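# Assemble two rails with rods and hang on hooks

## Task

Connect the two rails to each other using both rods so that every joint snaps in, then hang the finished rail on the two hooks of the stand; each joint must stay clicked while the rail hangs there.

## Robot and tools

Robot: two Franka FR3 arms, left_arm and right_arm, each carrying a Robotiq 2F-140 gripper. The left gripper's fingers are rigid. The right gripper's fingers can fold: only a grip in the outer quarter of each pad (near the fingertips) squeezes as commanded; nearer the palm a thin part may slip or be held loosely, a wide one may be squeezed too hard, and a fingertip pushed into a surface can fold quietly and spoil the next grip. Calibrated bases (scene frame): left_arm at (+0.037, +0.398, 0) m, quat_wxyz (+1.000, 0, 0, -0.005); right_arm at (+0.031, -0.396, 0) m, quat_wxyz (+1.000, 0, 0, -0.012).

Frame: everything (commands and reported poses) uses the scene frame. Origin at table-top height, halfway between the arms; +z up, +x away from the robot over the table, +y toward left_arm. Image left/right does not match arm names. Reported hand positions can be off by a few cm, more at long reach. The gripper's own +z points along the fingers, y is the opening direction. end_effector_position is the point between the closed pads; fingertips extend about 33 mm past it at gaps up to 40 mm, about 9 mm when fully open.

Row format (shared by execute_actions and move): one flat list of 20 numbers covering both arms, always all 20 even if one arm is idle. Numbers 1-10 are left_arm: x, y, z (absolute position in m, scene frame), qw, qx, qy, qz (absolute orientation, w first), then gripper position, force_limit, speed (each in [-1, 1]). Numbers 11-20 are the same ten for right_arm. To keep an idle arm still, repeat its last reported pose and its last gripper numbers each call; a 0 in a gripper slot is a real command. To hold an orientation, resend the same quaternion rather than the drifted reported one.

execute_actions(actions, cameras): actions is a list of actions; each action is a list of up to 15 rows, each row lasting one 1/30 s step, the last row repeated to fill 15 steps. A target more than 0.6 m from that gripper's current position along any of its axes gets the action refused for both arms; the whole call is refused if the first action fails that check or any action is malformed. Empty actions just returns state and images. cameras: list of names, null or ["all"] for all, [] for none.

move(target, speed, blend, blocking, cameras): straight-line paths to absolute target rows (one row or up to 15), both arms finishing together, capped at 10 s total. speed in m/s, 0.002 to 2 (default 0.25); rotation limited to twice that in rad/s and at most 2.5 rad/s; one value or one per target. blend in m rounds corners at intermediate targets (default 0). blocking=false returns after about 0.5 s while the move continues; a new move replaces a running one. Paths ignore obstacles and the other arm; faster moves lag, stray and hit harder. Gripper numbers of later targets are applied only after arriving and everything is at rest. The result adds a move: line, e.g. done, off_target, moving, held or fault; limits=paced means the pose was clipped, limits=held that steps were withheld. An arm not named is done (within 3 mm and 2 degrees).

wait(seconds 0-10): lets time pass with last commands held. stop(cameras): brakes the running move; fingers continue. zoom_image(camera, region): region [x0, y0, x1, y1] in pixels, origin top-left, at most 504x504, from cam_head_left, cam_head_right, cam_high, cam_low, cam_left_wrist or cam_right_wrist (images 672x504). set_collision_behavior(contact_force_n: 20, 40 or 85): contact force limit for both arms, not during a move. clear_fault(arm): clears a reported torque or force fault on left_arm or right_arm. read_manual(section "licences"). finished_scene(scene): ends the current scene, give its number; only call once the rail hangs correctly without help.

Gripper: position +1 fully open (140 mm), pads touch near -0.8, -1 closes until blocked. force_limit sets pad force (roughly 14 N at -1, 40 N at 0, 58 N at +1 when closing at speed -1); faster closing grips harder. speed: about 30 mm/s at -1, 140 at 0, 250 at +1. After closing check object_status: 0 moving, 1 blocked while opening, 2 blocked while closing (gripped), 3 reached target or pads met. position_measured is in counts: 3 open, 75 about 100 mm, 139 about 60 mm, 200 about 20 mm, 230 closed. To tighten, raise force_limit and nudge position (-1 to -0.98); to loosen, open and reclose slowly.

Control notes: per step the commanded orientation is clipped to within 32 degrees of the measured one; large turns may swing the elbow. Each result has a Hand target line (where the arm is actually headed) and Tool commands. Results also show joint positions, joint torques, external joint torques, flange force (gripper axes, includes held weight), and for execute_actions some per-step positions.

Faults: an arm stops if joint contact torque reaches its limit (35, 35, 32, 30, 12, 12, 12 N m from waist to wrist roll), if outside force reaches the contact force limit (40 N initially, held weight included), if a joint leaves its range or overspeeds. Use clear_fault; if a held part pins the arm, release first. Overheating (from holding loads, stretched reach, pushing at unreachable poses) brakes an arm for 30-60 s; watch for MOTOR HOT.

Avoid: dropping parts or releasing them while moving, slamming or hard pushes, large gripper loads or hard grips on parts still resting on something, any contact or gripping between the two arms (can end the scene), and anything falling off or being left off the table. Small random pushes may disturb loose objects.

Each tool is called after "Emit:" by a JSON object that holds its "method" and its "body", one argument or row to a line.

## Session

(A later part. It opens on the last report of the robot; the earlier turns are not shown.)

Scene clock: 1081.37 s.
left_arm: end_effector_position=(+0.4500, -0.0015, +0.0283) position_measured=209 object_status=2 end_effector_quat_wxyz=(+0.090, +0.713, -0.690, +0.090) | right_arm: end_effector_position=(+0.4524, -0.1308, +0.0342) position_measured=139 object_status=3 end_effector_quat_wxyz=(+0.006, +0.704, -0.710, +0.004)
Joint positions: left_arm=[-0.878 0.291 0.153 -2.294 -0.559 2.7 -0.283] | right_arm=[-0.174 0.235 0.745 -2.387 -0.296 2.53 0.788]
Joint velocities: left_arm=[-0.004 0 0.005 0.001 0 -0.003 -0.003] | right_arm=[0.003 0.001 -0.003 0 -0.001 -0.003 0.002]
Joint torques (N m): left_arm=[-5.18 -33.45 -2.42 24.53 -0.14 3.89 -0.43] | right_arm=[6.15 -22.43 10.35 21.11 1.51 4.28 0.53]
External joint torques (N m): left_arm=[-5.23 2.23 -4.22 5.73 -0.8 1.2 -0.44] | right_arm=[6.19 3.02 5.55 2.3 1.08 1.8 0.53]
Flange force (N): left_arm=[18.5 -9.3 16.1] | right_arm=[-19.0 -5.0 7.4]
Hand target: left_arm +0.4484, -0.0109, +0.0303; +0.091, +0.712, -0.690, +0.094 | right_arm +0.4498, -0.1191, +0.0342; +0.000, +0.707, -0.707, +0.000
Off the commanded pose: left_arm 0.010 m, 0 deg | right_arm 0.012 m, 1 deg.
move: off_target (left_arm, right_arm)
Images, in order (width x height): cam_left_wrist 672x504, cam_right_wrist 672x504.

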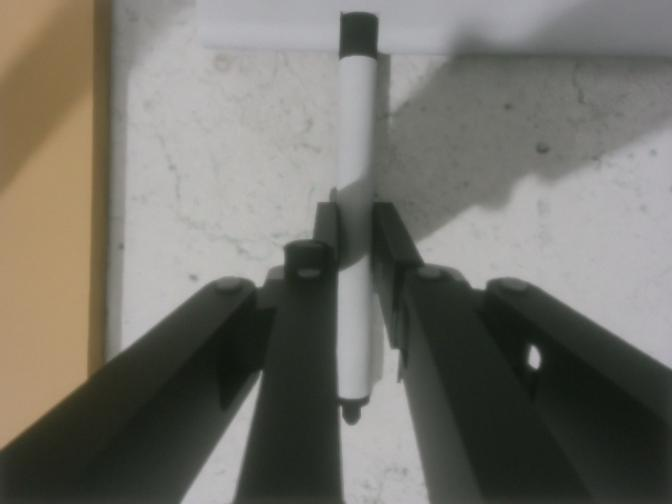

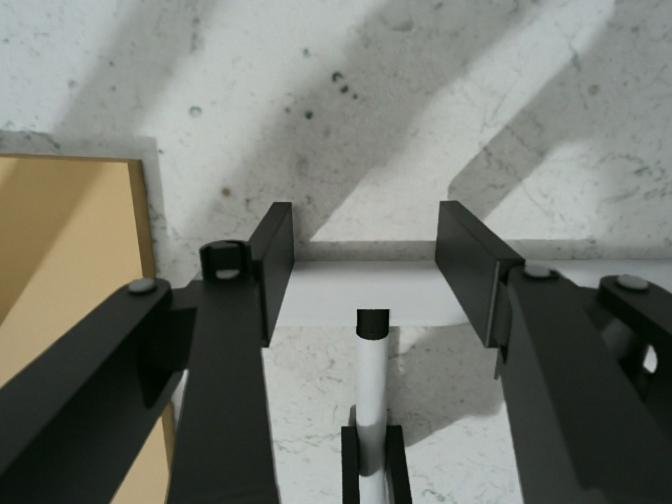

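Emit:
{"method": "move", "body": {
  "target": [
    [0.4486, 0.0, 0.0300, 0.0908, 0.7117, -0.6903, 0.0937, -1, -0.05, -1, 0.450, -0.133, 0.034, 0, 0.7071, -0.7071, 0, -0.08, -0.05, -1],
    [0.4486, 0.010, 0.0302, 0.0908, 0.7117, -0.6903, 0.0937, -1, -0.05, -1, 0.450, -0.138, 0.034, 0, 0.7071, -0.7071, 0, -0.08, -0.05, -1]
  ],
  "speed": 0.015,
  "cameras": ["cam_left_wrist", "cam_right_wrist"]
}}

Emit:
{"method": "zoom_image", "body": {
  "camera": "cam_left_wrist",
  "region": [280, 0, 440, 120]
}}

Scene clock: 1089.90 s.
left_arm: end_effector_position=(+0.4476, +0.0106, +0.0287) position_measured=209 object_status=2 end_effector_quat_wxyz=(+0.091, +0.714, -0.689, +0.091) | right_arm: end_effector_position=(+0.4498, -0.1386, +0.0333) position_measured=139 object_status=3 end_effector_quat_wxyz=(+0.002, +0.706, -0.708, +0.000)
Joint positions: left_arm=[-0.862 0.268 0.15 -2.329 -0.571 2.711 -0.259] | right_arm=[-0.224 0.219 0.777 -2.418 -0.281 2.554 0.757]
Joint velocities: left_arm=[0 -0.001 0 0 0.001 0.001 0.005] | right_arm=[within noise]
Joint torques (N m): left_arm=[0.36 -34.96 1.97 19.27 0.37 3.04 0.34] | right_arm=[0.62 -25.59 5.41 18.96 0.68 2.75 -0.04]
External joint torques (N m): left_arm=[0.34 -0.2 0.37 0.72 -0.3 0.37 0.33] | right_arm=[0.71 -1.56 0.9 0.38 0.26 0.27 -0.04]
Flange force (N): left_arm=[-0.7 -1.8 1.6] | right_arm=[1.5 4.6 -6.0]
Hand target: left_arm +0.4486, +0.0100, +0.0302; +0.091, +0.712, -0.690, +0.094 | right_arm +0.4500, -0.1380, +0.0340; +0.000, +0.707, -0.707, +0.000
Off the commanded pose: left_arm 0.002 m, 0 deg | right_arm 0.001 m, 0 deg.
move: done
Images, in order (width x height): cam_left_wrist 672x504, cam_right_wrist 672x504.

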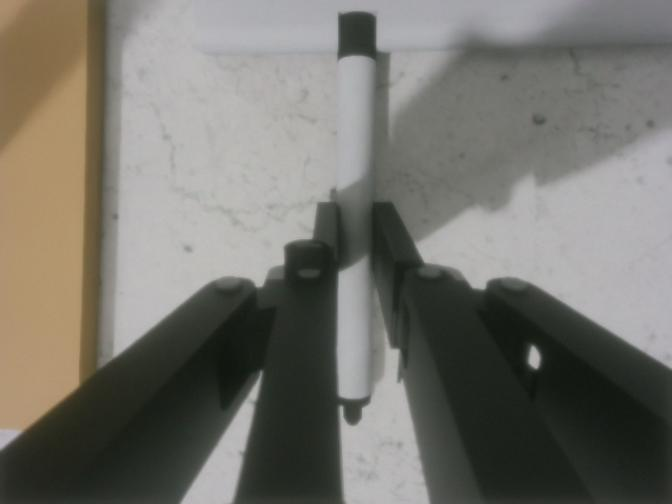

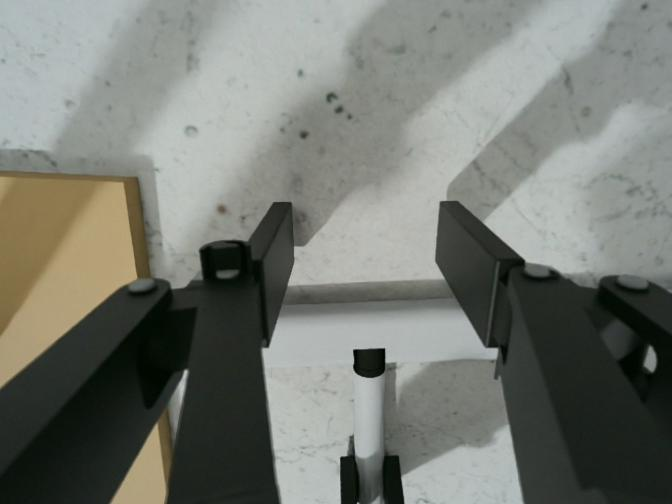

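Scaled by 3.150 from the camera's 672x504 image, which has a finer 960x720 frame.

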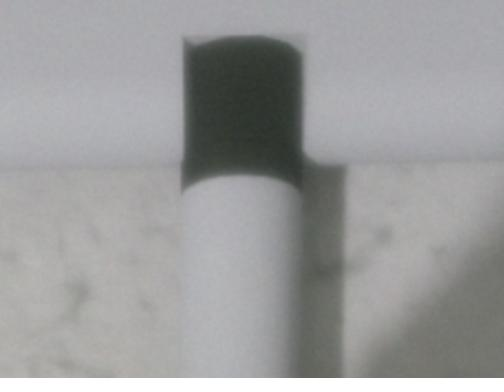

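Emit:
{"method": "move", "body": {
  "target": [
    [0.4480, 0.0104, 0.0290, 0.0908, 0.7117, -0.6903, 0.0937, -1, -0.05, -1, 0.450, -0.150, 0.036, 0, 0.7071, -0.7071, 0, -0.08, -0.05, -1],
    [0.4480, 0.0104, 0.0290, 0.0908, 0.7117, -0.6903, 0.0937, -0.3, -0.05, -1, 0.450, -0.165, 0.038, 0, 0.7071, -0.7071, 0, -0.08, -0.05, -1],
    [0.4480, 0.030, 0.11, 0.0913, 0.7089, -0.6930, 0.0933, -0.3, -0.05, -1, 0.36, -0.172, 0.040, 0, 0.7071, -0.7071, 0, -0.08, -0.05, -1],
    [0.275, 0.0282, 0.11, 0.0913, 0.7089, -0.6930, 0.0933, -0.3, -0.05, -1, 0.275, -0.165, 0.036, 0, 0.7071, -0.7071, 0, -0.08, -0.05, -1]
  ],
  "speed": [0.03, 0.05, 0.1, 0.15],
  "blend": [0, 0, 0.02, 0]
}}

Scene clock: 1115.50 s.
left_arm: end_effector_position=(+0.2747, +0.0287, +0.1093) position_measured=167 object_status=3 end_effector_quat_wxyz=(+0.091, +0.706, -0.696, +0.092) | right_arm: end_effector_position=(+0.2757, -0.1641, +0.0361) position_measured=139 object_status=3 end_effector_quat_wxyz=(-0.001, +0.707, -0.707, +0.000)
Joint positions: left_arm=[-0.924 -0.282 -0.022 -2.775 -0.35 2.685 -0.671] | right_arm=[0.083 -0.337 0.828 -2.902 0.503 2.615 0.414]
Joint velocities: left_arm=[0.001 0 0 0.001 0.002 -0.001 -0.008] | right_arm=[within noise]
Joint torques (N m): left_arm=[0.61 -18.22 0.01 21.1 0.33 3.27 -0.13] | right_arm=[1.72 -9.44 -5.07 17.52 0.46 2.27 0.08]
External joint torques (N m): left_arm=[0.61 0.27 0.24 0.57 -0.38 0.3 -0.14] | right_arm=[1.66 -0.35 -0.03 0.27 0.09 -0.28 0.08]
Flange force (N): left_arm=[1.4 -1.9 1.8] | right_arm=[1.9 6.7 -6.5]
Hand target: left_arm +0.2750, +0.0282, +0.1100; +0.091, +0.709, -0.693, +0.093 | right_arm +0.2750, -0.1650, +0.0360; +0.000, +0.707, -0.707, +0.000
Off the commanded pose: left_arm 0.001 m, 0 deg | right_arm 0.001 m, 0 deg.
move: done

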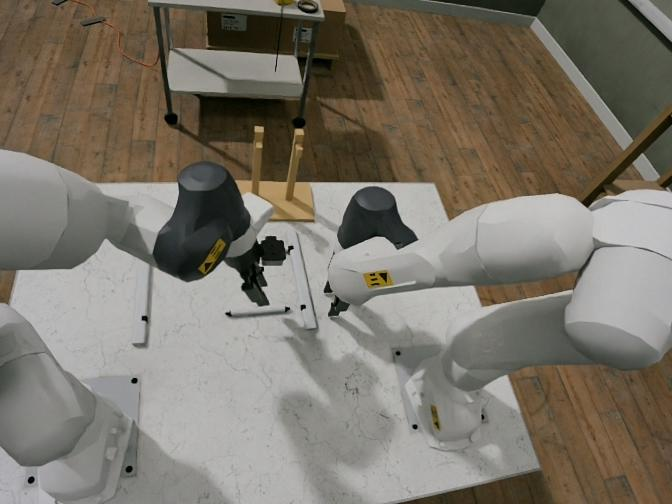

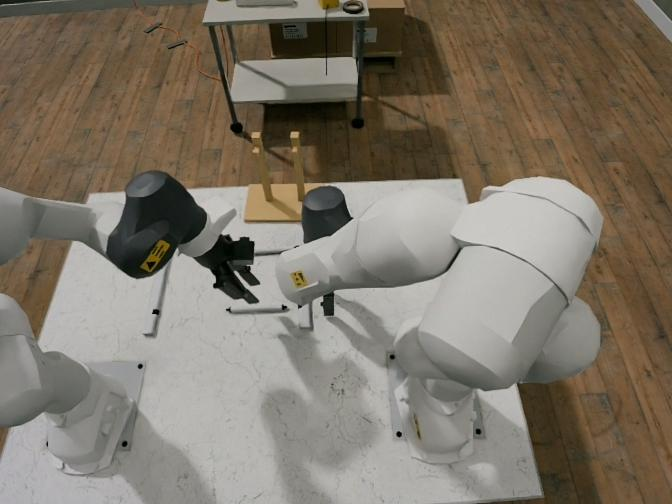

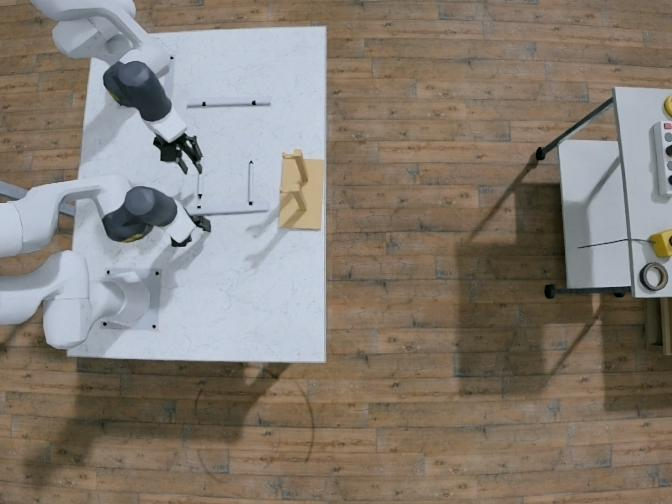

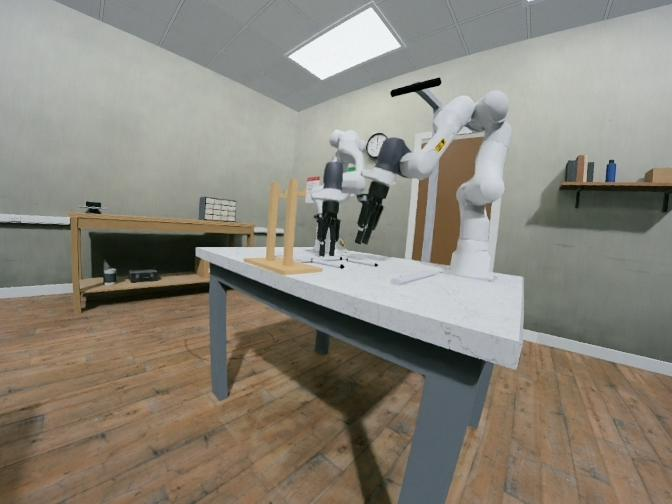

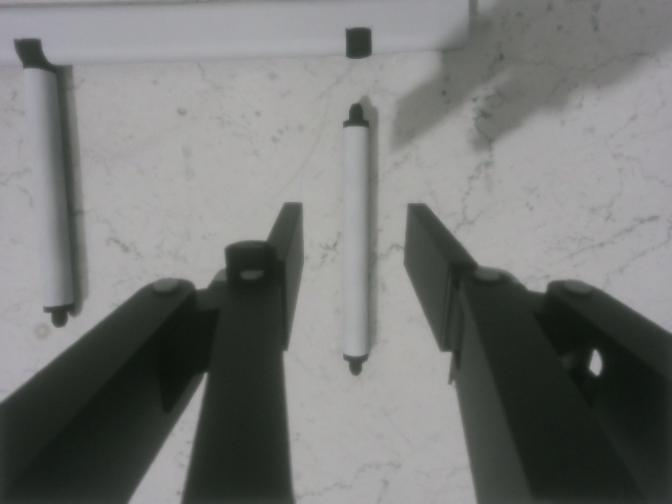

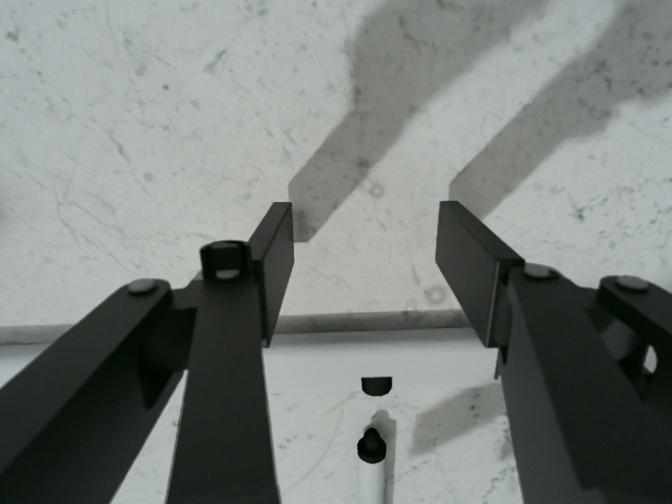

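Emit:
{"method": "move", "body": {
  "target": [
    [0.2742, 0.0369, 0.06, 0.0913, 0.7089, -0.6930, 0.0933, -0.3, -0.05, -1, 0.275, -0.165, 0.036, 0, 0.7071, -0.7071, 0, -0.08, -0.05, -1],
    [0.2742, 0.0369, 0.0345, 0.0913, 0.7089, -0.6930, 0.0933, -0.3, -0.05, -1, 0.275, -0.165, 0.036, 0, 0.7071, -0.7071, 0, -0.08, -0.05, -1]
  ],
  "speed": [0.1, 0.03],
  "blend": [0.005, 0],
  "cameras": ["cam_left_wrist", "cam_right_wrist"]
}}

Emit:
{"method": "zoom_image", "body": {
  "camera": "cam_left_wrist",
  "region": [240, 170, 470, 340]
}}

Scene clock: 1154.00 s.
left_arm: end_effector_position=(+0.2733, +0.0371, +0.0346) position_measured=167 object_status=3 end_effector_quat_wxyz=(+0.091, +0.710, -0.692, +0.092) | right_arm: end_effector_position=(+0.2756, -0.1642, +0.0361) position_measured=139 object_status=3 end_effector_quat_wxyz=(-0.001, +0.707, -0.707, +0.000)
Joint positions: left_arm=[-1.048 -0.062 0.047 -2.798 -0.624 2.919 -0.439] | right_arm=[0.084 -0.337 0.826 -2.902 0.503 2.615 0.414]
Joint velocities: left_arm=[0 0 0 -0.001 0.001 0 0.006] | right_arm=[within noise]
Joint torques (N m): left_arm=[-0.62 -20.55 0.89 17.21 0.34 3.07 0.24] | right_arm=[1.67 -9.34 -5.12 17.66 0.49 2.33 0.11]
External joint torques (N m): left_arm=[-0.69 1.15 1 1.05 -0.37 0.26 0.24] | right_arm=[1.65 -0.26 -0.06 0.43 0.12 -0.23 0.11]
Flange force (N): left_arm=[0.3 -4.2 11.9] | right_arm=[1.3 6.2 -5.9]
Hand target: left_arm +0.2742, +0.0369, +0.0345; +0.090, +0.709, -0.693, +0.093 | right_arm +0.2750, -0.1650, +0.0360; +0.000, +0.707, -0.707, +0.000
Off the commanded pose: left_arm 0.001 m, 0 deg | right_arm 0.001 m, 0 deg.
move: done
Images, in order (width x height): cam_left_wrist 672x504, cam_right_wrist 672x504.

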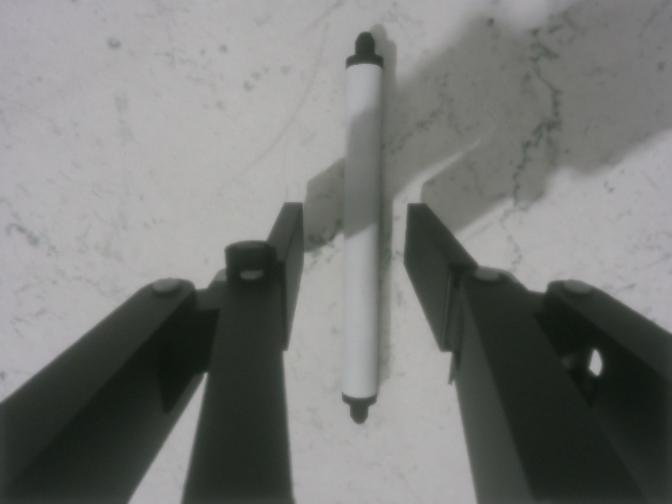

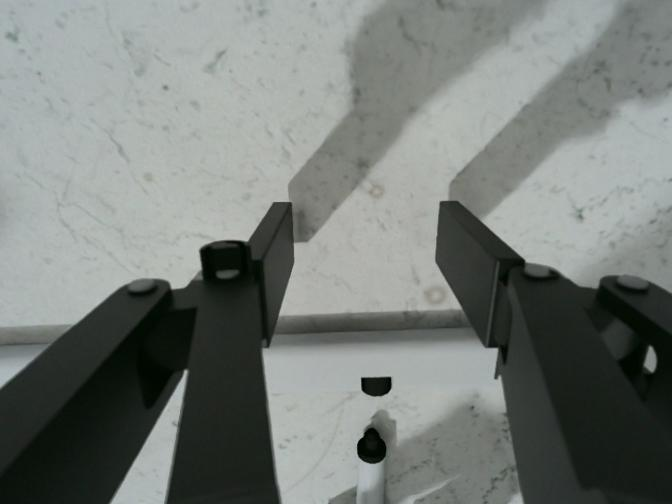

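Scaled by 2.191 from the camera's 672x504 image, which has a finer 960x720 frame.

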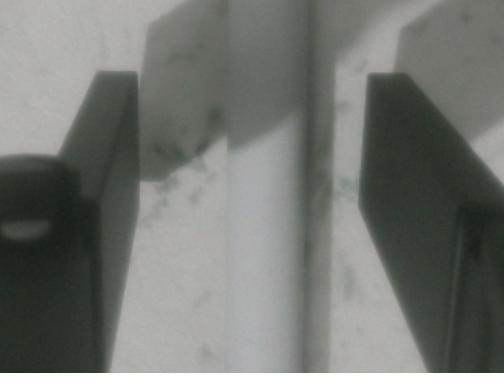

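Emit:
{"method": "move", "body": {
  "target": [
    [0.2742, 0.0369, 0.0325, 0.0913, 0.7089, -0.6930, 0.0933, -0.3, -0.05, -1, 0.275, -0.165, 0.036, 0, 0.7071, -0.7071, 0, -0.08, -0.05, -1],
    [0.2742, 0.0369, 0.0325, 0.0913, 0.7089, -0.6930, 0.0933, -1, -0.05, -1, 0.275, -0.165, 0.036, 0, 0.7071, -0.7071, 0, -0.08, -0.05, -1]
  ],
  "speed": [0.02, 0.02],
  "cameras": ["cam_left_wrist", "cam_right_wrist"]
}}

Scene clock: 1163.87 s.
left_arm: end_effector_position=(+0.2737, +0.0372, +0.0326) position_measured=209 object_status=0 end_effector_quat_wxyz=(+0.092, +0.710, -0.692, +0.093) | right_arm: end_effector_position=(+0.2756, -0.1643, +0.0361) position_measured=139 object_status=3 end_effector_quat_wxyz=(-0.001, +0.707, -0.707, +0.000)
Joint positions: left_arm=[-1.051 -0.054 0.047 -2.796 -0.648 2.924 -0.416] | right_arm=[0.084 -0.337 0.826 -2.902 0.503 2.615 0.414]
Joint velocities: within noise
Joint torques (N m): left_arm=[-0.23 -20.75 0.48 16.92 0.35 3.06 0.26] | right_arm=[1.63 -9.42 -4.99 17.8 0.48 2.34 0.09]
External joint torques (N m): left_arm=[-0.23 1.19 0.64 0.82 -0.37 0.26 0.25] | right_arm=[1.63 -0.38 0.08 0.59 0.1 -0.21 0.09]
Flange force (N): left_arm=[0.1 -3.8 11.1] | right_arm=[0.9 6.0 -6.1]
Hand target: left_arm +0.2742, +0.0369, +0.0325; +0.091, +0.709, -0.693, +0.093 | right_arm +0.2750, -0.1650, +0.0360; +0.000, +0.707, -0.707, +0.000
Off the commanded pose: left_arm 0.001 m, 0 deg | right_arm 0.001 m, 0 deg.
move: done
Images, in order (width x height): cam_left_wrist 672x504, cam_right_wrist 672x504.

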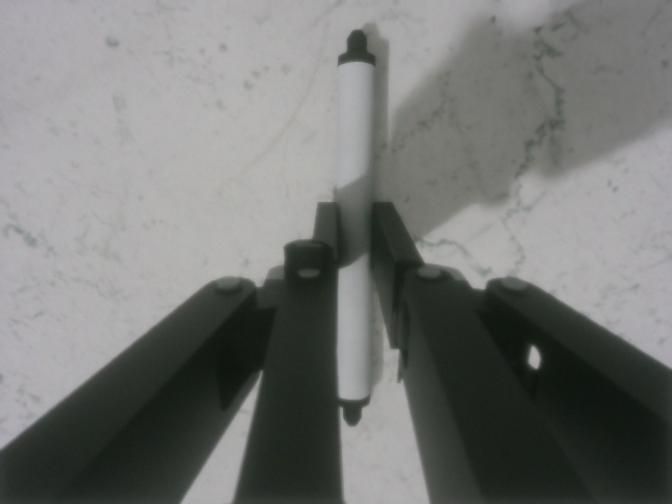

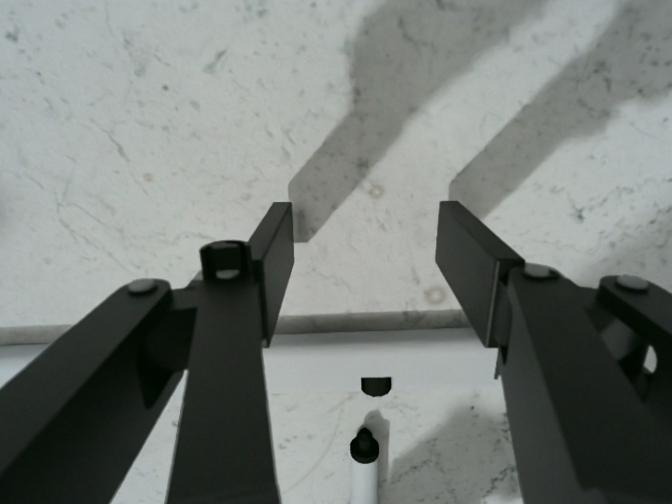

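Emit:
{"method": "move", "body": {
  "target": [
    [0.2742, 0.0369, 0.0340, 0.0913, 0.7089, -0.6930, 0.0933, -1, -0.05, -1, 0.272, -0.145, 0.035, 0, 0.7071, -0.7071, 0, -0.08, -0.05, -1],
    [0.2742, 0.0369, 0.0340, 0.0913, 0.7089, -0.6930, 0.0933, -1, -0.05, -1, 0.272, -0.134, 0.035, 0, 0.7071, -0.7071, 0, -0.08, -0.05, -1]
  ],
  "speed": [0.04, 0.015],
  "cameras": ["cam_left_wrist", "cam_right_wrist"]
}}

Scene clock: 1182.93 s.
left_arm: end_effector_position=(+0.2739, +0.0369, +0.0334) position_measured=209 object_status=2 end_effector_quat_wxyz=(+0.091, +0.708, -0.694, +0.093) | right_arm: end_effector_position=(+0.2716, -0.1350, +0.0350) position_measured=139 object_status=3 end_effector_quat_wxyz=(+0.001, +0.708, -0.706, +0.000)
Joint positions: left_arm=[-1.05 -0.056 0.047 -2.796 -0.643 2.924 -0.416] | right_arm=[0.023 -0.293 0.938 -2.845 0.484 2.617 0.485]
Joint velocities: left_arm=[within noise] | right_arm=[-0.001 0.001 0.001 0.001 0 -0.001 0.009]
Joint torques (N m): left_arm=[0.57 -21.94 0.46 16.85 0.89 2.76 -0.14] | right_arm=[0.87 -8.31 -4.4 18.11 0.47 2.65 0.48]
External joint torques (N m): left_arm=[0.62 -0.07 0.67 0.75 0.17 -0.03 -0.15] | right_arm=[0.86 0.14 0.74 0.9 0.1 0.13 0.48]
Flange force (N): left_arm=[2.0 -2.8 -2.3] | right_arm=[-4.2 1.0 1.0]
Hand target: left_arm +0.2742, +0.0369, +0.0340; +0.091, +0.709, -0.693, +0.093 | right_arm +0.2720, -0.1340, +0.0350; +0.000, +0.707, -0.707, +0.000
Off the commanded pose: left_arm 0.001 m, 0 deg | right_arm 0.001 m, 0 deg.
move: done
Images, in order (width x height): cam_left_wrist 672x504, cam_right_wrist 672x504.

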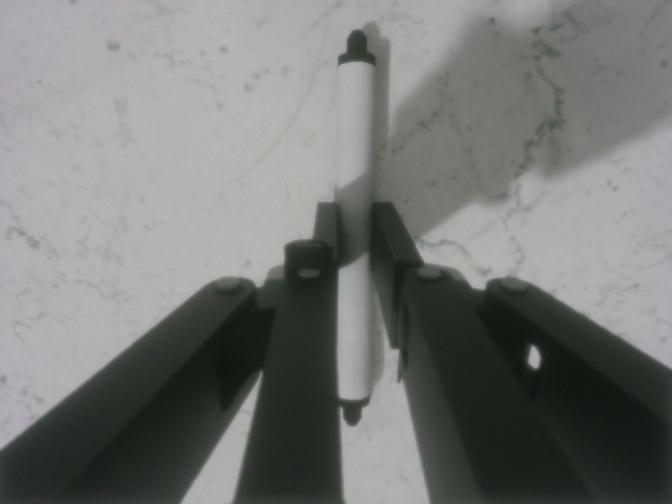

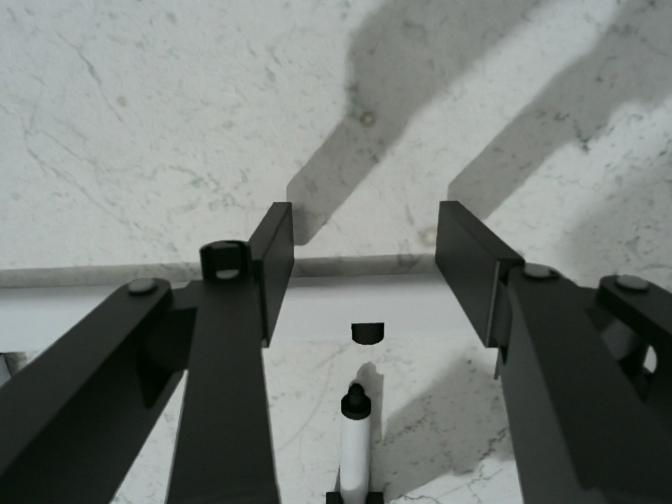

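Emit:
{"method": "move", "body": {
  "target": [0.2742, 0.0369, 0.0340, 0.0913, 0.7089, -0.6930, 0.0933, -1, -0.05, -1, 0.272, -0.126, 0.035, 0, 0.7071, -0.7071, 0, -0.08, -0.05, -1],
  "speed": 0.015,
  "cameras": ["cam_left_wrist", "cam_right_wrist"]
}}

Scene clock: 1188.77 s.
left_arm: end_effector_position=(+0.2738, +0.0369, +0.0333) position_measured=209 object_status=2 end_effector_quat_wxyz=(+0.091, +0.708, -0.694, +0.093) | right_arm: end_effector_position=(+0.2715, -0.1273, +0.0348) position_measured=139 object_status=3 end_effector_quat_wxyz=(+0.001, +0.708, -0.706, +0.000)
Joint positions: left_arm=[-1.05 -0.056 0.047 -2.797 -0.642 2.923 -0.416] | right_arm=[-0.003 -0.28 0.974 -2.828 0.476 2.617 0.505]
Joint velocities: left_arm=[within noise] | right_arm=[-0.001 0 0.003 0.001 0.001 0.001 0.006]
Joint torques (N m): left_arm=[0.49 -21.87 0.45 16.96 0.88 2.79 -0.17] | right_arm=[0.7 -7.93 -4.03 18.57 0.48 2.64 0.44]
External joint torques (N m): left_arm=[0.49 -0.04 0.63 0.93 0.17 0 -0.18] | right_arm=[0.66 0.19 1.06 1.38 0.11 0.14 0.44]
Flange force (N): left_arm=[2.5 -2.8 -1.7] | right_arm=[-6.3 -0.9 2.5]
Hand target: left_arm +0.2742, +0.0369, +0.0340; +0.091, +0.709, -0.693, +0.093 | right_arm +0.2720, -0.1260, +0.0350; +0.000, +0.707, -0.707, +0.000
Off the commanded pose: left_arm 0.001 m, 0 deg | right_arm 0.001 m, 0 deg.
move: done
Images, in order (width x height): cam_left_wrist 672x504, cam_right_wrist 672x504.

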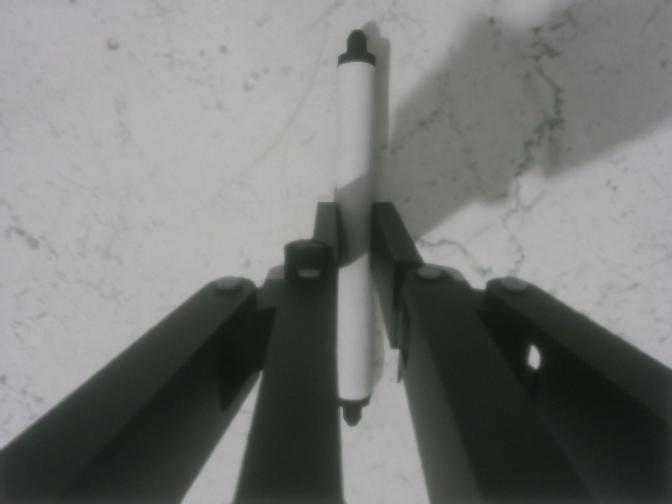

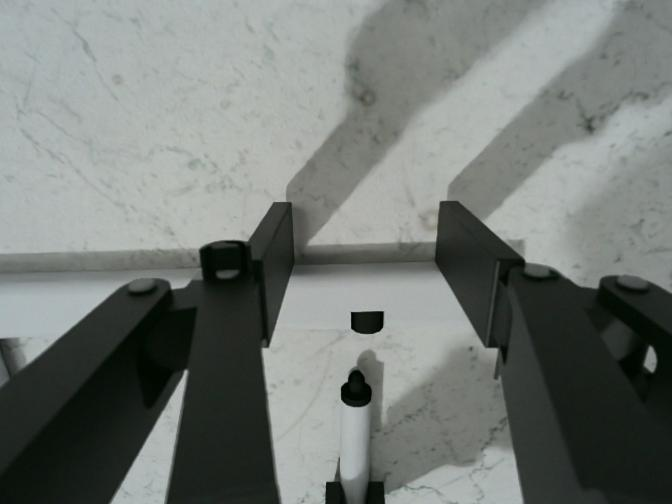

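Emit:
{"method": "move", "body": {
  "target": [0.2742, 0.0369, 0.0340, 0.0913, 0.7089, -0.6930, 0.0933, -1, -0.05, -1, 0.272, -0.120, 0.035, 0, 0.7071, -0.7071, 0, -0.08, -0.05, -1],
  "speed": 0.015,
  "cameras": ["cam_right_wrist"]
}}

Emit:
{"method": "zoom_image", "body": {
  "camera": "cam_right_wrist",
  "region": [0, 180, 504, 400]
}}

Scene clock: 1197.90 s.
left_arm: end_effector_position=(+0.2738, +0.0370, +0.0333) position_measured=209 object_status=2 end_effector_quat_wxyz=(+0.091, +0.708, -0.694, +0.093) | right_arm: end_effector_position=(+0.2715, -0.1214, +0.0348) position_measured=139 object_status=3 end_effector_quat_wxyz=(+0.001, +0.708, -0.706, +0.000)
Joint positions: left_arm=[-1.05 -0.056 0.047 -2.797 -0.642 2.923 -0.416] | right_arm=[-0.026 -0.272 1.004 -2.815 0.469 2.617 0.52]
Joint velocities: left_arm=[within noise] | right_arm=[-0.001 0.001 0.001 0.001 0 0 0.007]
Joint torques (N m): left_arm=[0.51 -21.8 0.46 17.01 0.87 2.79 -0.14] | right_arm=[0.98 -7.67 -3.77 18.71 0.42 2.68 0.49]
External joint torques (N m): left_arm=[0.48 -0.01 0.6 0.94 0.16 0 -0.14] | right_arm=[1.01 0.16 1.4 1.48 0.05 0.17 0.49]
Flange force (N): left_arm=[2.4 -2.9 -1.3] | right_arm=[-7.1 -0.2 2.7]
Hand target: left_arm +0.2742, +0.0369, +0.0340; +0.091, +0.709, -0.693, +0.093 | right_arm +0.2720, -0.1200, +0.0350; +0.000, +0.707, -0.707, +0.000
Off the commanded pose: left_arm 0.001 m, 0 deg | right_arm 0.001 m, 0 deg.
move: done
Images, in order (width x height): cam_right_wrist 672x504.

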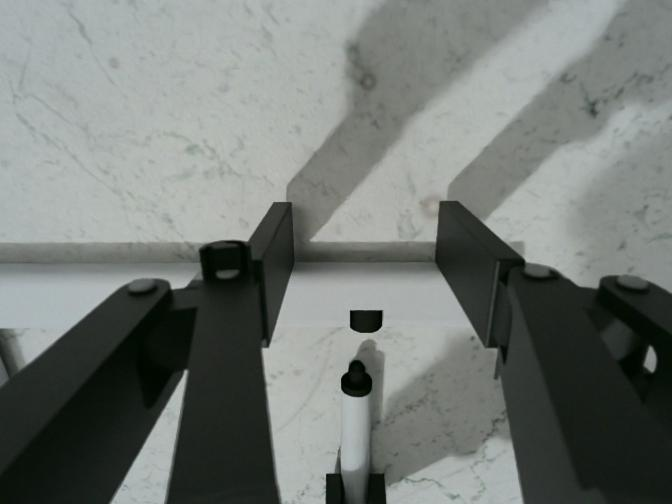

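Scaled by 1.000.

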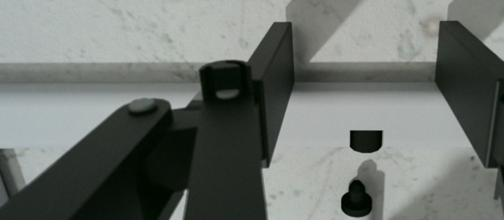

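Emit:
{"method": "move", "body": {
  "target": [
    [0.2708, 0.032, 0.0342, 0.0913, 0.7089, -0.6930, 0.0933, -1, -0.05, -1, 0.272, -0.120, 0.035, 0, 0.7071, -0.7071, 0, -0.08, -0.05, -1],
    [0.2710, 0.0165, 0.0342, 0.0913, 0.7089, -0.6930, 0.0933, -1, -0.05, -1, 0.272, -0.120, 0.035, 0, 0.7071, -0.7071, 0, -0.08, -0.05, -1]
  ],
  "speed": 0.02,
  "cameras": ["cam_left_wrist", "cam_right_wrist"]
}}

Emit:
{"method": "zoom_image", "body": {
  "camera": "cam_right_wrist",
  "region": [300, 270, 450, 444]
}}

Emit:
{"method": "zoom_image", "body": {
  "camera": "cam_left_wrist",
  "region": [280, 0, 440, 120]
}}

Scene clock: 1216.50 s.
left_arm: end_effector_position=(+0.2716, +0.0176, +0.0341) position_measured=209 object_status=2 end_effector_quat_wxyz=(+0.091, +0.708, -0.694, +0.093) | right_arm: end_effector_position=(+0.2716, -0.1213, +0.0347) position_measured=139 object_status=3 end_effector_quat_wxyz=(+0.001, +0.708, -0.707, +0.000)
Joint positions: left_arm=[-1.057 -0.024 0.026 -2.757 -0.619 2.923 -0.468] | right_arm=[-0.029 -0.272 1.008 -2.814 0.469 2.617 0.522]
Joint velocities: left_arm=[0.001 0.001 -0.001 0.001 0 0 -0.006] | right_arm=[within noise]
Joint torques (N m): left_arm=[-0.41 -22.37 0.13 17.58 0.92 2.99 -0.2] | right_arm=[0.72 -8.01 -4.25 18.55 0.5 2.69 0.36]
External joint torques (N m): left_arm=[-0.38 0.84 0.23 1.33 0.2 0.16 -0.21] | right_arm=[0.73 -0.26 0.91 1.33 0.13 0.18 0.36]
Flange force (N): left_arm=[4.8 -2.8 3.7] | right_arm=[-4.4 0.7 -0.2]
Hand target: left_arm +0.2710, +0.0165, +0.0342; +0.091, +0.709, -0.693, +0.093 | right_arm +0.2720, -0.1200, +0.0350; +0.000, +0.707, -0.707, +0.000
Off the commanded pose: left_arm 0.001 m, 0 deg | right_arm 0.001 m, 0 deg.
move: done
Images, in order (width x height): cam_left_wrist 672x504, cam_right_wrist 672x504.

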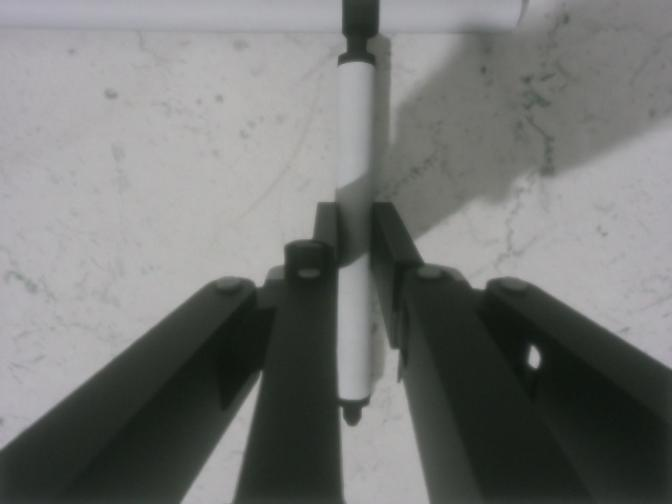

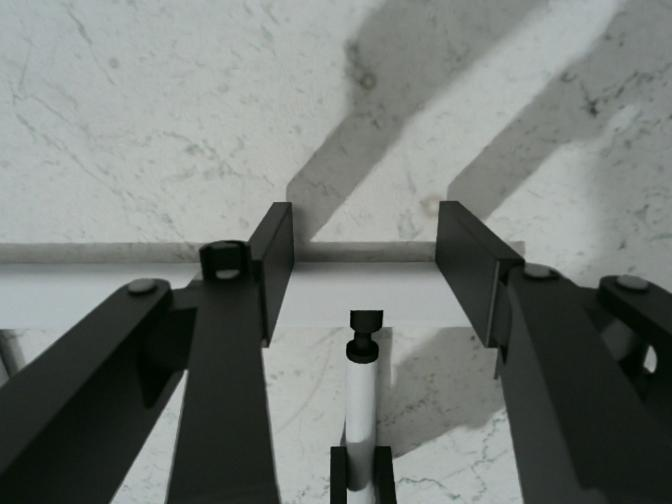

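Scaled by 2.897 from the camera's 672x504 image, which has a finer 960x720 frame.

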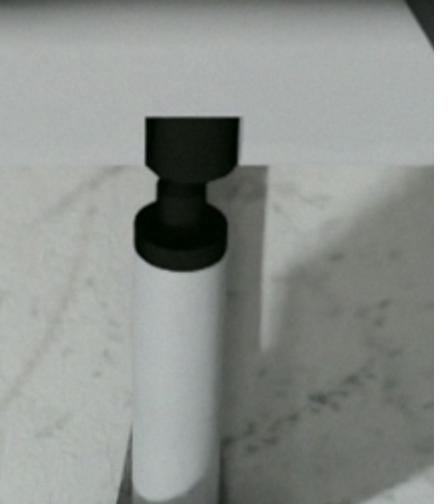

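Scaled by 3.150 from the camera's 672x504 image, which has a finer 960x720 frame.

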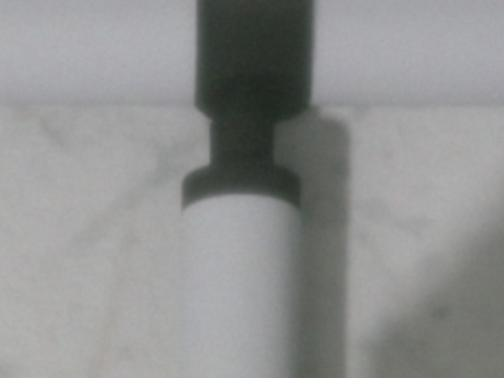

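Emit:
{"method": "move", "body": {
  "target": [0.2694, 0.0150, 0.0342, 0.0913, 0.7089, -0.6930, 0.0933, -1, -0.05, -1, 0.272, -0.120, 0.035, 0, 0.7071, -0.7071, 0, -0.08, -0.05, -1],
  "speed": 0.01,
  "cameras": ["cam_left_wrist", "cam_right_wrist"]
}}

Emit:
{"method": "zoom_image", "body": {
  "camera": "cam_right_wrist",
  "region": [300, 270, 450, 444]
}}

Emit:
{"method": "zoom_image", "body": {
  "camera": "cam_left_wrist",
  "region": [280, 0, 440, 120]
}}

Scene clock: 1224.83 s.
left_arm: end_effector_position=(+0.2697, +0.0164, +0.0339) position_measured=209 object_status=2 end_effector_quat_wxyz=(+0.092, +0.709, -0.693, +0.093) | right_arm: end_effector_position=(+0.2716, -0.1213, +0.0347) position_measured=139 object_status=3 end_effector_quat_wxyz=(+0.001, +0.708, -0.707, +0.000)
Joint positions: left_arm=[-1.06 -0.024 0.024 -2.756 -0.616 2.923 -0.477] | right_arm=[-0.029 -0.272 1.008 -2.814 0.469 2.617 0.522]
Joint velocities: left_arm=[0 0.001 0 0.001 0.001 -0.001 -0.006] | right_arm=[within noise]
Joint torques (N m): left_arm=[-0.59 -22.38 0.11 17.61 0.9 3.06 -0.12] | right_arm=[0.75 -8.08 -4.22 18.47 0.51 2.73 0.36]
External joint torques (N m): left_arm=[-0.55 0.91 0.21 1.24 0.17 0.22 -0.13] | right_arm=[0.73 -0.26 0.91 1.21 0.14 0.21 0.36]
Flange force (N): left_arm=[4.3 -2.5 4.7] | right_arm=[-4.1 0.9 0.0]
Hand target: left_arm +0.2694, +0.0150, +0.0342; +0.091, +0.709, -0.693, +0.093 | right_arm +0.2720, -0.1200, +0.0350; +0.000, +0.707, -0.707, +0.000
Off the commanded pose: left_arm 0.001 m, 0 deg | right_arm 0.001 m, 0 deg.
move: done
Images, in order (width x height): cam_left_wrist 672x504, cam_right_wrist 672x504.

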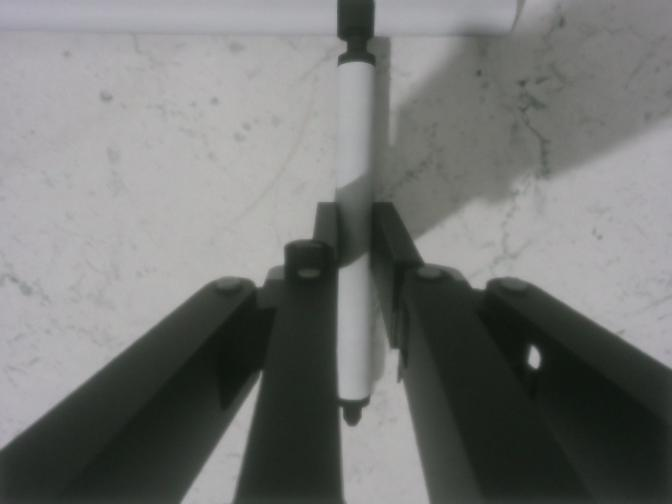

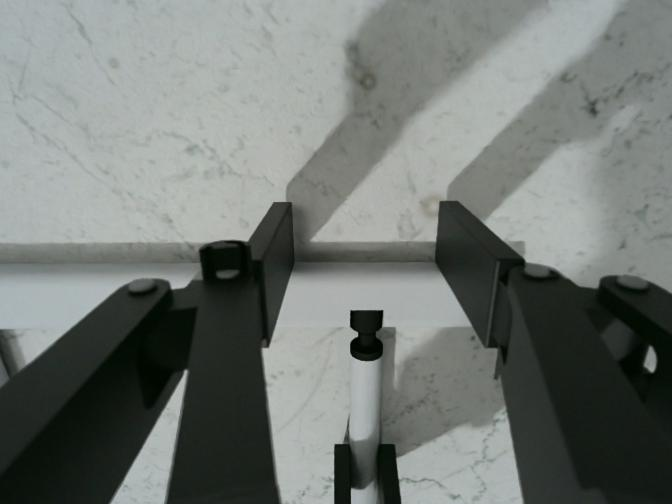

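Scaled by 2.897 from the camera's 672x504 image, which has a finer 960x720 frame.

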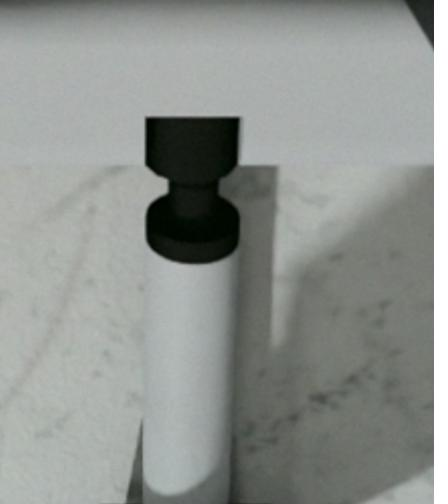

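Scaled by 3.150 from the camera's 672x504 image, which has a finer 960x720 frame.

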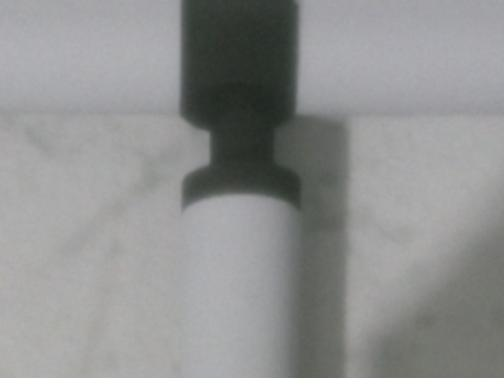

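Emit:
{"method": "move", "body": {
  "target": [0.2694, 0.0085, 0.0342, 0.0913, 0.7089, -0.6930, 0.0933, -1, -0.05, -1, 0.272, -0.1185, 0.035, 0, 0.7071, -0.7071, 0, -0.08, -0.05, -1],
  "speed": 0.008,
  "cameras": ["cam_left_wrist", "cam_right_wrist"]
}}

Emit:
{"method": "zoom_image", "body": {
  "camera": "cam_left_wrist",
  "region": [280, 0, 440, 120]
}}

Scene clock: 1233.23 s.
left_arm: end_effector_position=(+0.2699, +0.0108, +0.0332) position_measured=209 object_status=2 end_effector_quat_wxyz=(+0.091, +0.709, -0.693, +0.092) | right_arm: end_effector_position=(+0.2716, -0.1201, +0.0347) position_measured=139 object_status=3 end_effector_quat_wxyz=(+0.001, +0.708, -0.706, +0.001)
Joint positions: left_arm=[-1.063 -0.01 0.021 -2.742 -0.606 2.923 -0.494] | right_arm=[-0.036 -0.271 1.017 -2.812 0.469 2.617 0.523]
Joint velocities: left_arm=[-0.002 -0.001 0.001 0.001 0.001 -0.001 -0.007] | right_arm=[within noise]
Joint torques (N m): left_arm=[-0.82 -23.47 -0.07 18.23 0.95 3.06 -0.12] | right_arm=[0.64 -7.54 -4.58 18.76 0.48 2.7 0.43]
External joint torques (N m): left_arm=[-0.78 0.41 -0.01 1.84 0.23 0.2 -0.13] | right_arm=[0.64 0.11 0.6 1.56 0.11 0.19 0.43]
Flange force (N): left_arm=[5.5 -2.5 3.4] | right_arm=[-5.3 -0.9 1.0]
Hand target: left_arm +0.2694, +0.0085, +0.0342; +0.091, +0.709, -0.693, +0.093 | right_arm +0.2720, -0.1185, +0.0350; +0.000, +0.707, -0.707, +0.000
Off the commanded pose: left_arm 0.003 m, 0 deg | right_arm 0.002 m, 0 deg.
move: done
Images, in order (width x height): cam_left_wrist 672x504, cam_right_wrist 672x504.

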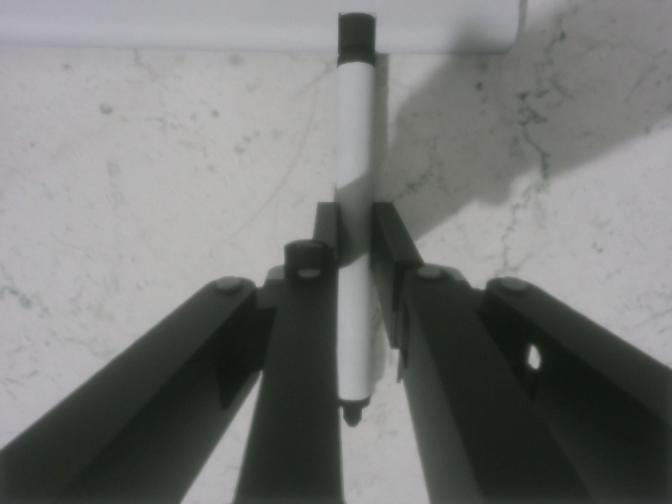

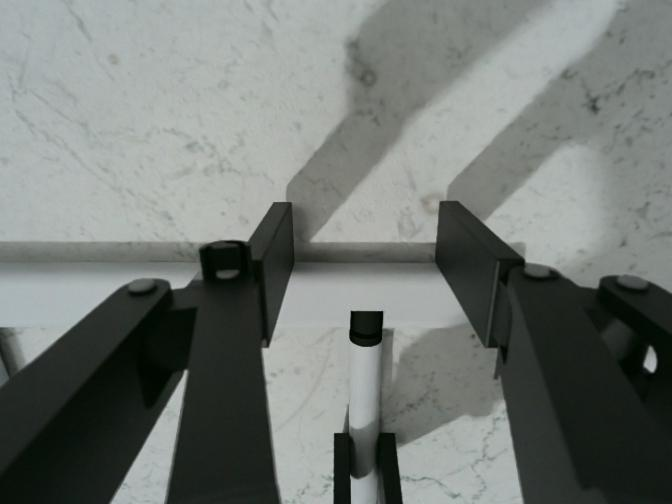

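Scaled by 3.150 from the camera's 672x504 image, which has a finer 960x720 frame.

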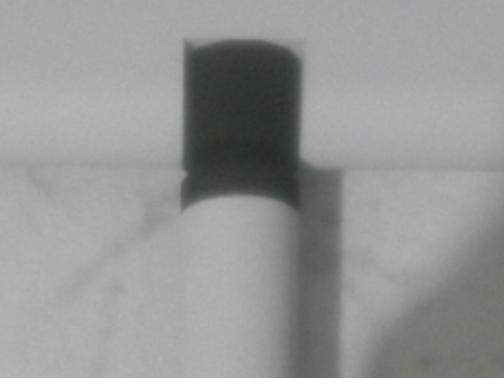

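Emit:
{"method": "move", "body": {
  "target": [0.2694, 0.0000, 0.0340, 0.0913, 0.7089, -0.6930, 0.0933, -1, -0.05, -1, 0.272, -0.1130, 0.035, 0, 0.7071, -0.7071, 0, -0.08, -0.05, -1],
  "speed": 0.008,
  "cameras": ["cam_left_wrist", "cam_right_wrist"]
}}

Emit:
{"method": "zoom_image", "body": {
  "camera": "cam_left_wrist",
  "region": [280, 0, 440, 120]
}}

Scene clock: 1238.60 s.
left_arm: end_effector_position=(+0.2702, +0.0068, +0.0323) position_measured=209 object_status=2 end_effector_quat_wxyz=(+0.091, +0.711, -0.691, +0.090) | right_arm: end_effector_position=(+0.2721, -0.1206, +0.0337) position_measured=139 object_status=3 end_effector_quat_wxyz=(+0.004, +0.707, -0.708, +0.002)
Joint positions: left_arm=[-1.064 0.002 0.021 -2.729 -0.594 2.919 -0.512] | right_arm=[-0.063 -0.267 1.041 -2.805 0.462 2.611 0.532]
Joint velocities: left_arm=[0.001 0.001 -0.001 0.001 0.001 0 -0.004] | right_arm=[within noise]
Joint torques (N m): left_arm=[-3.55 -20.97 -3.31 22.76 0.91 3.6 -0.22] | right_arm=[3.63 -4.8 -2.26 21.77 1.52 3.39 0.61]
External joint torques (N m): left_arm=[-3.57 3.3 -3.33 6.4 0.21 0.75 -0.22] | right_arm=[3.53 2.55 2.89 4.41 1.16 0.87 0.61]
Flange force (N): left_arm=[20.0 -6.1 25.7] | right_arm=[-15.2 1.2 7.9]
Hand target: left_arm +0.2693, +0.0001, +0.0341; +0.091, +0.709, -0.693, +0.093 | right_arm +0.2719, -0.1131, +0.0351; +0.000, +0.707, -0.707, +0.000
Off the commanded pose: left_arm 0.007 m, 0 deg | right_arm 0.008 m, 1 deg.
move: off_target (left_arm, right_arm)
Images, in order (width x height): cam_left_wrist 672x504, cam_right_wrist 672x504.

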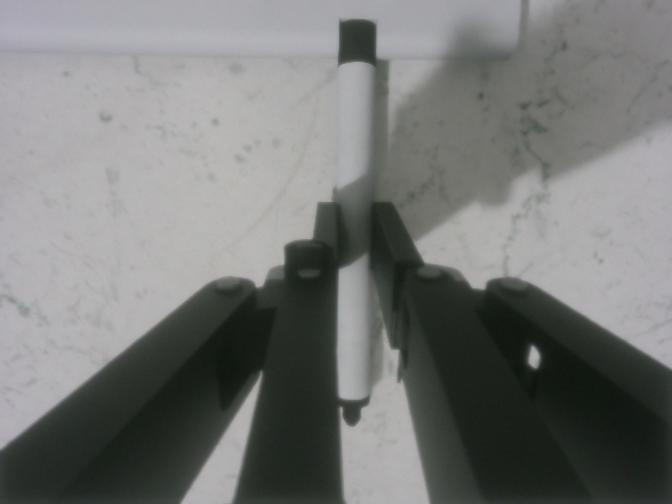

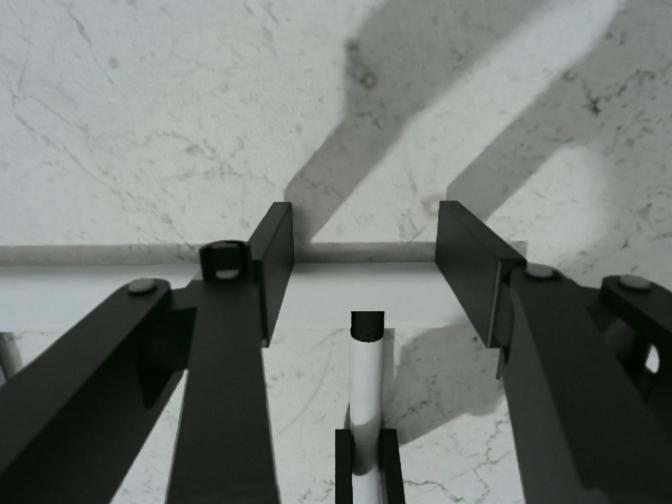

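Scaled by 3.150 from the camera's 672x504 image, which has a finer 960x720 frame.

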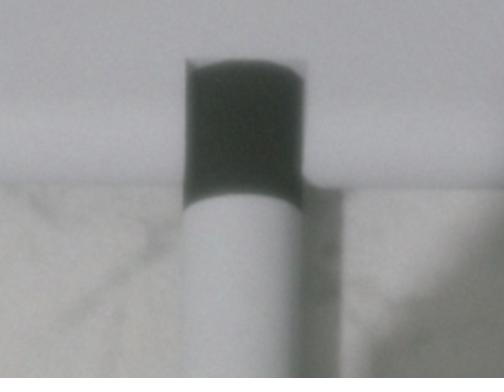

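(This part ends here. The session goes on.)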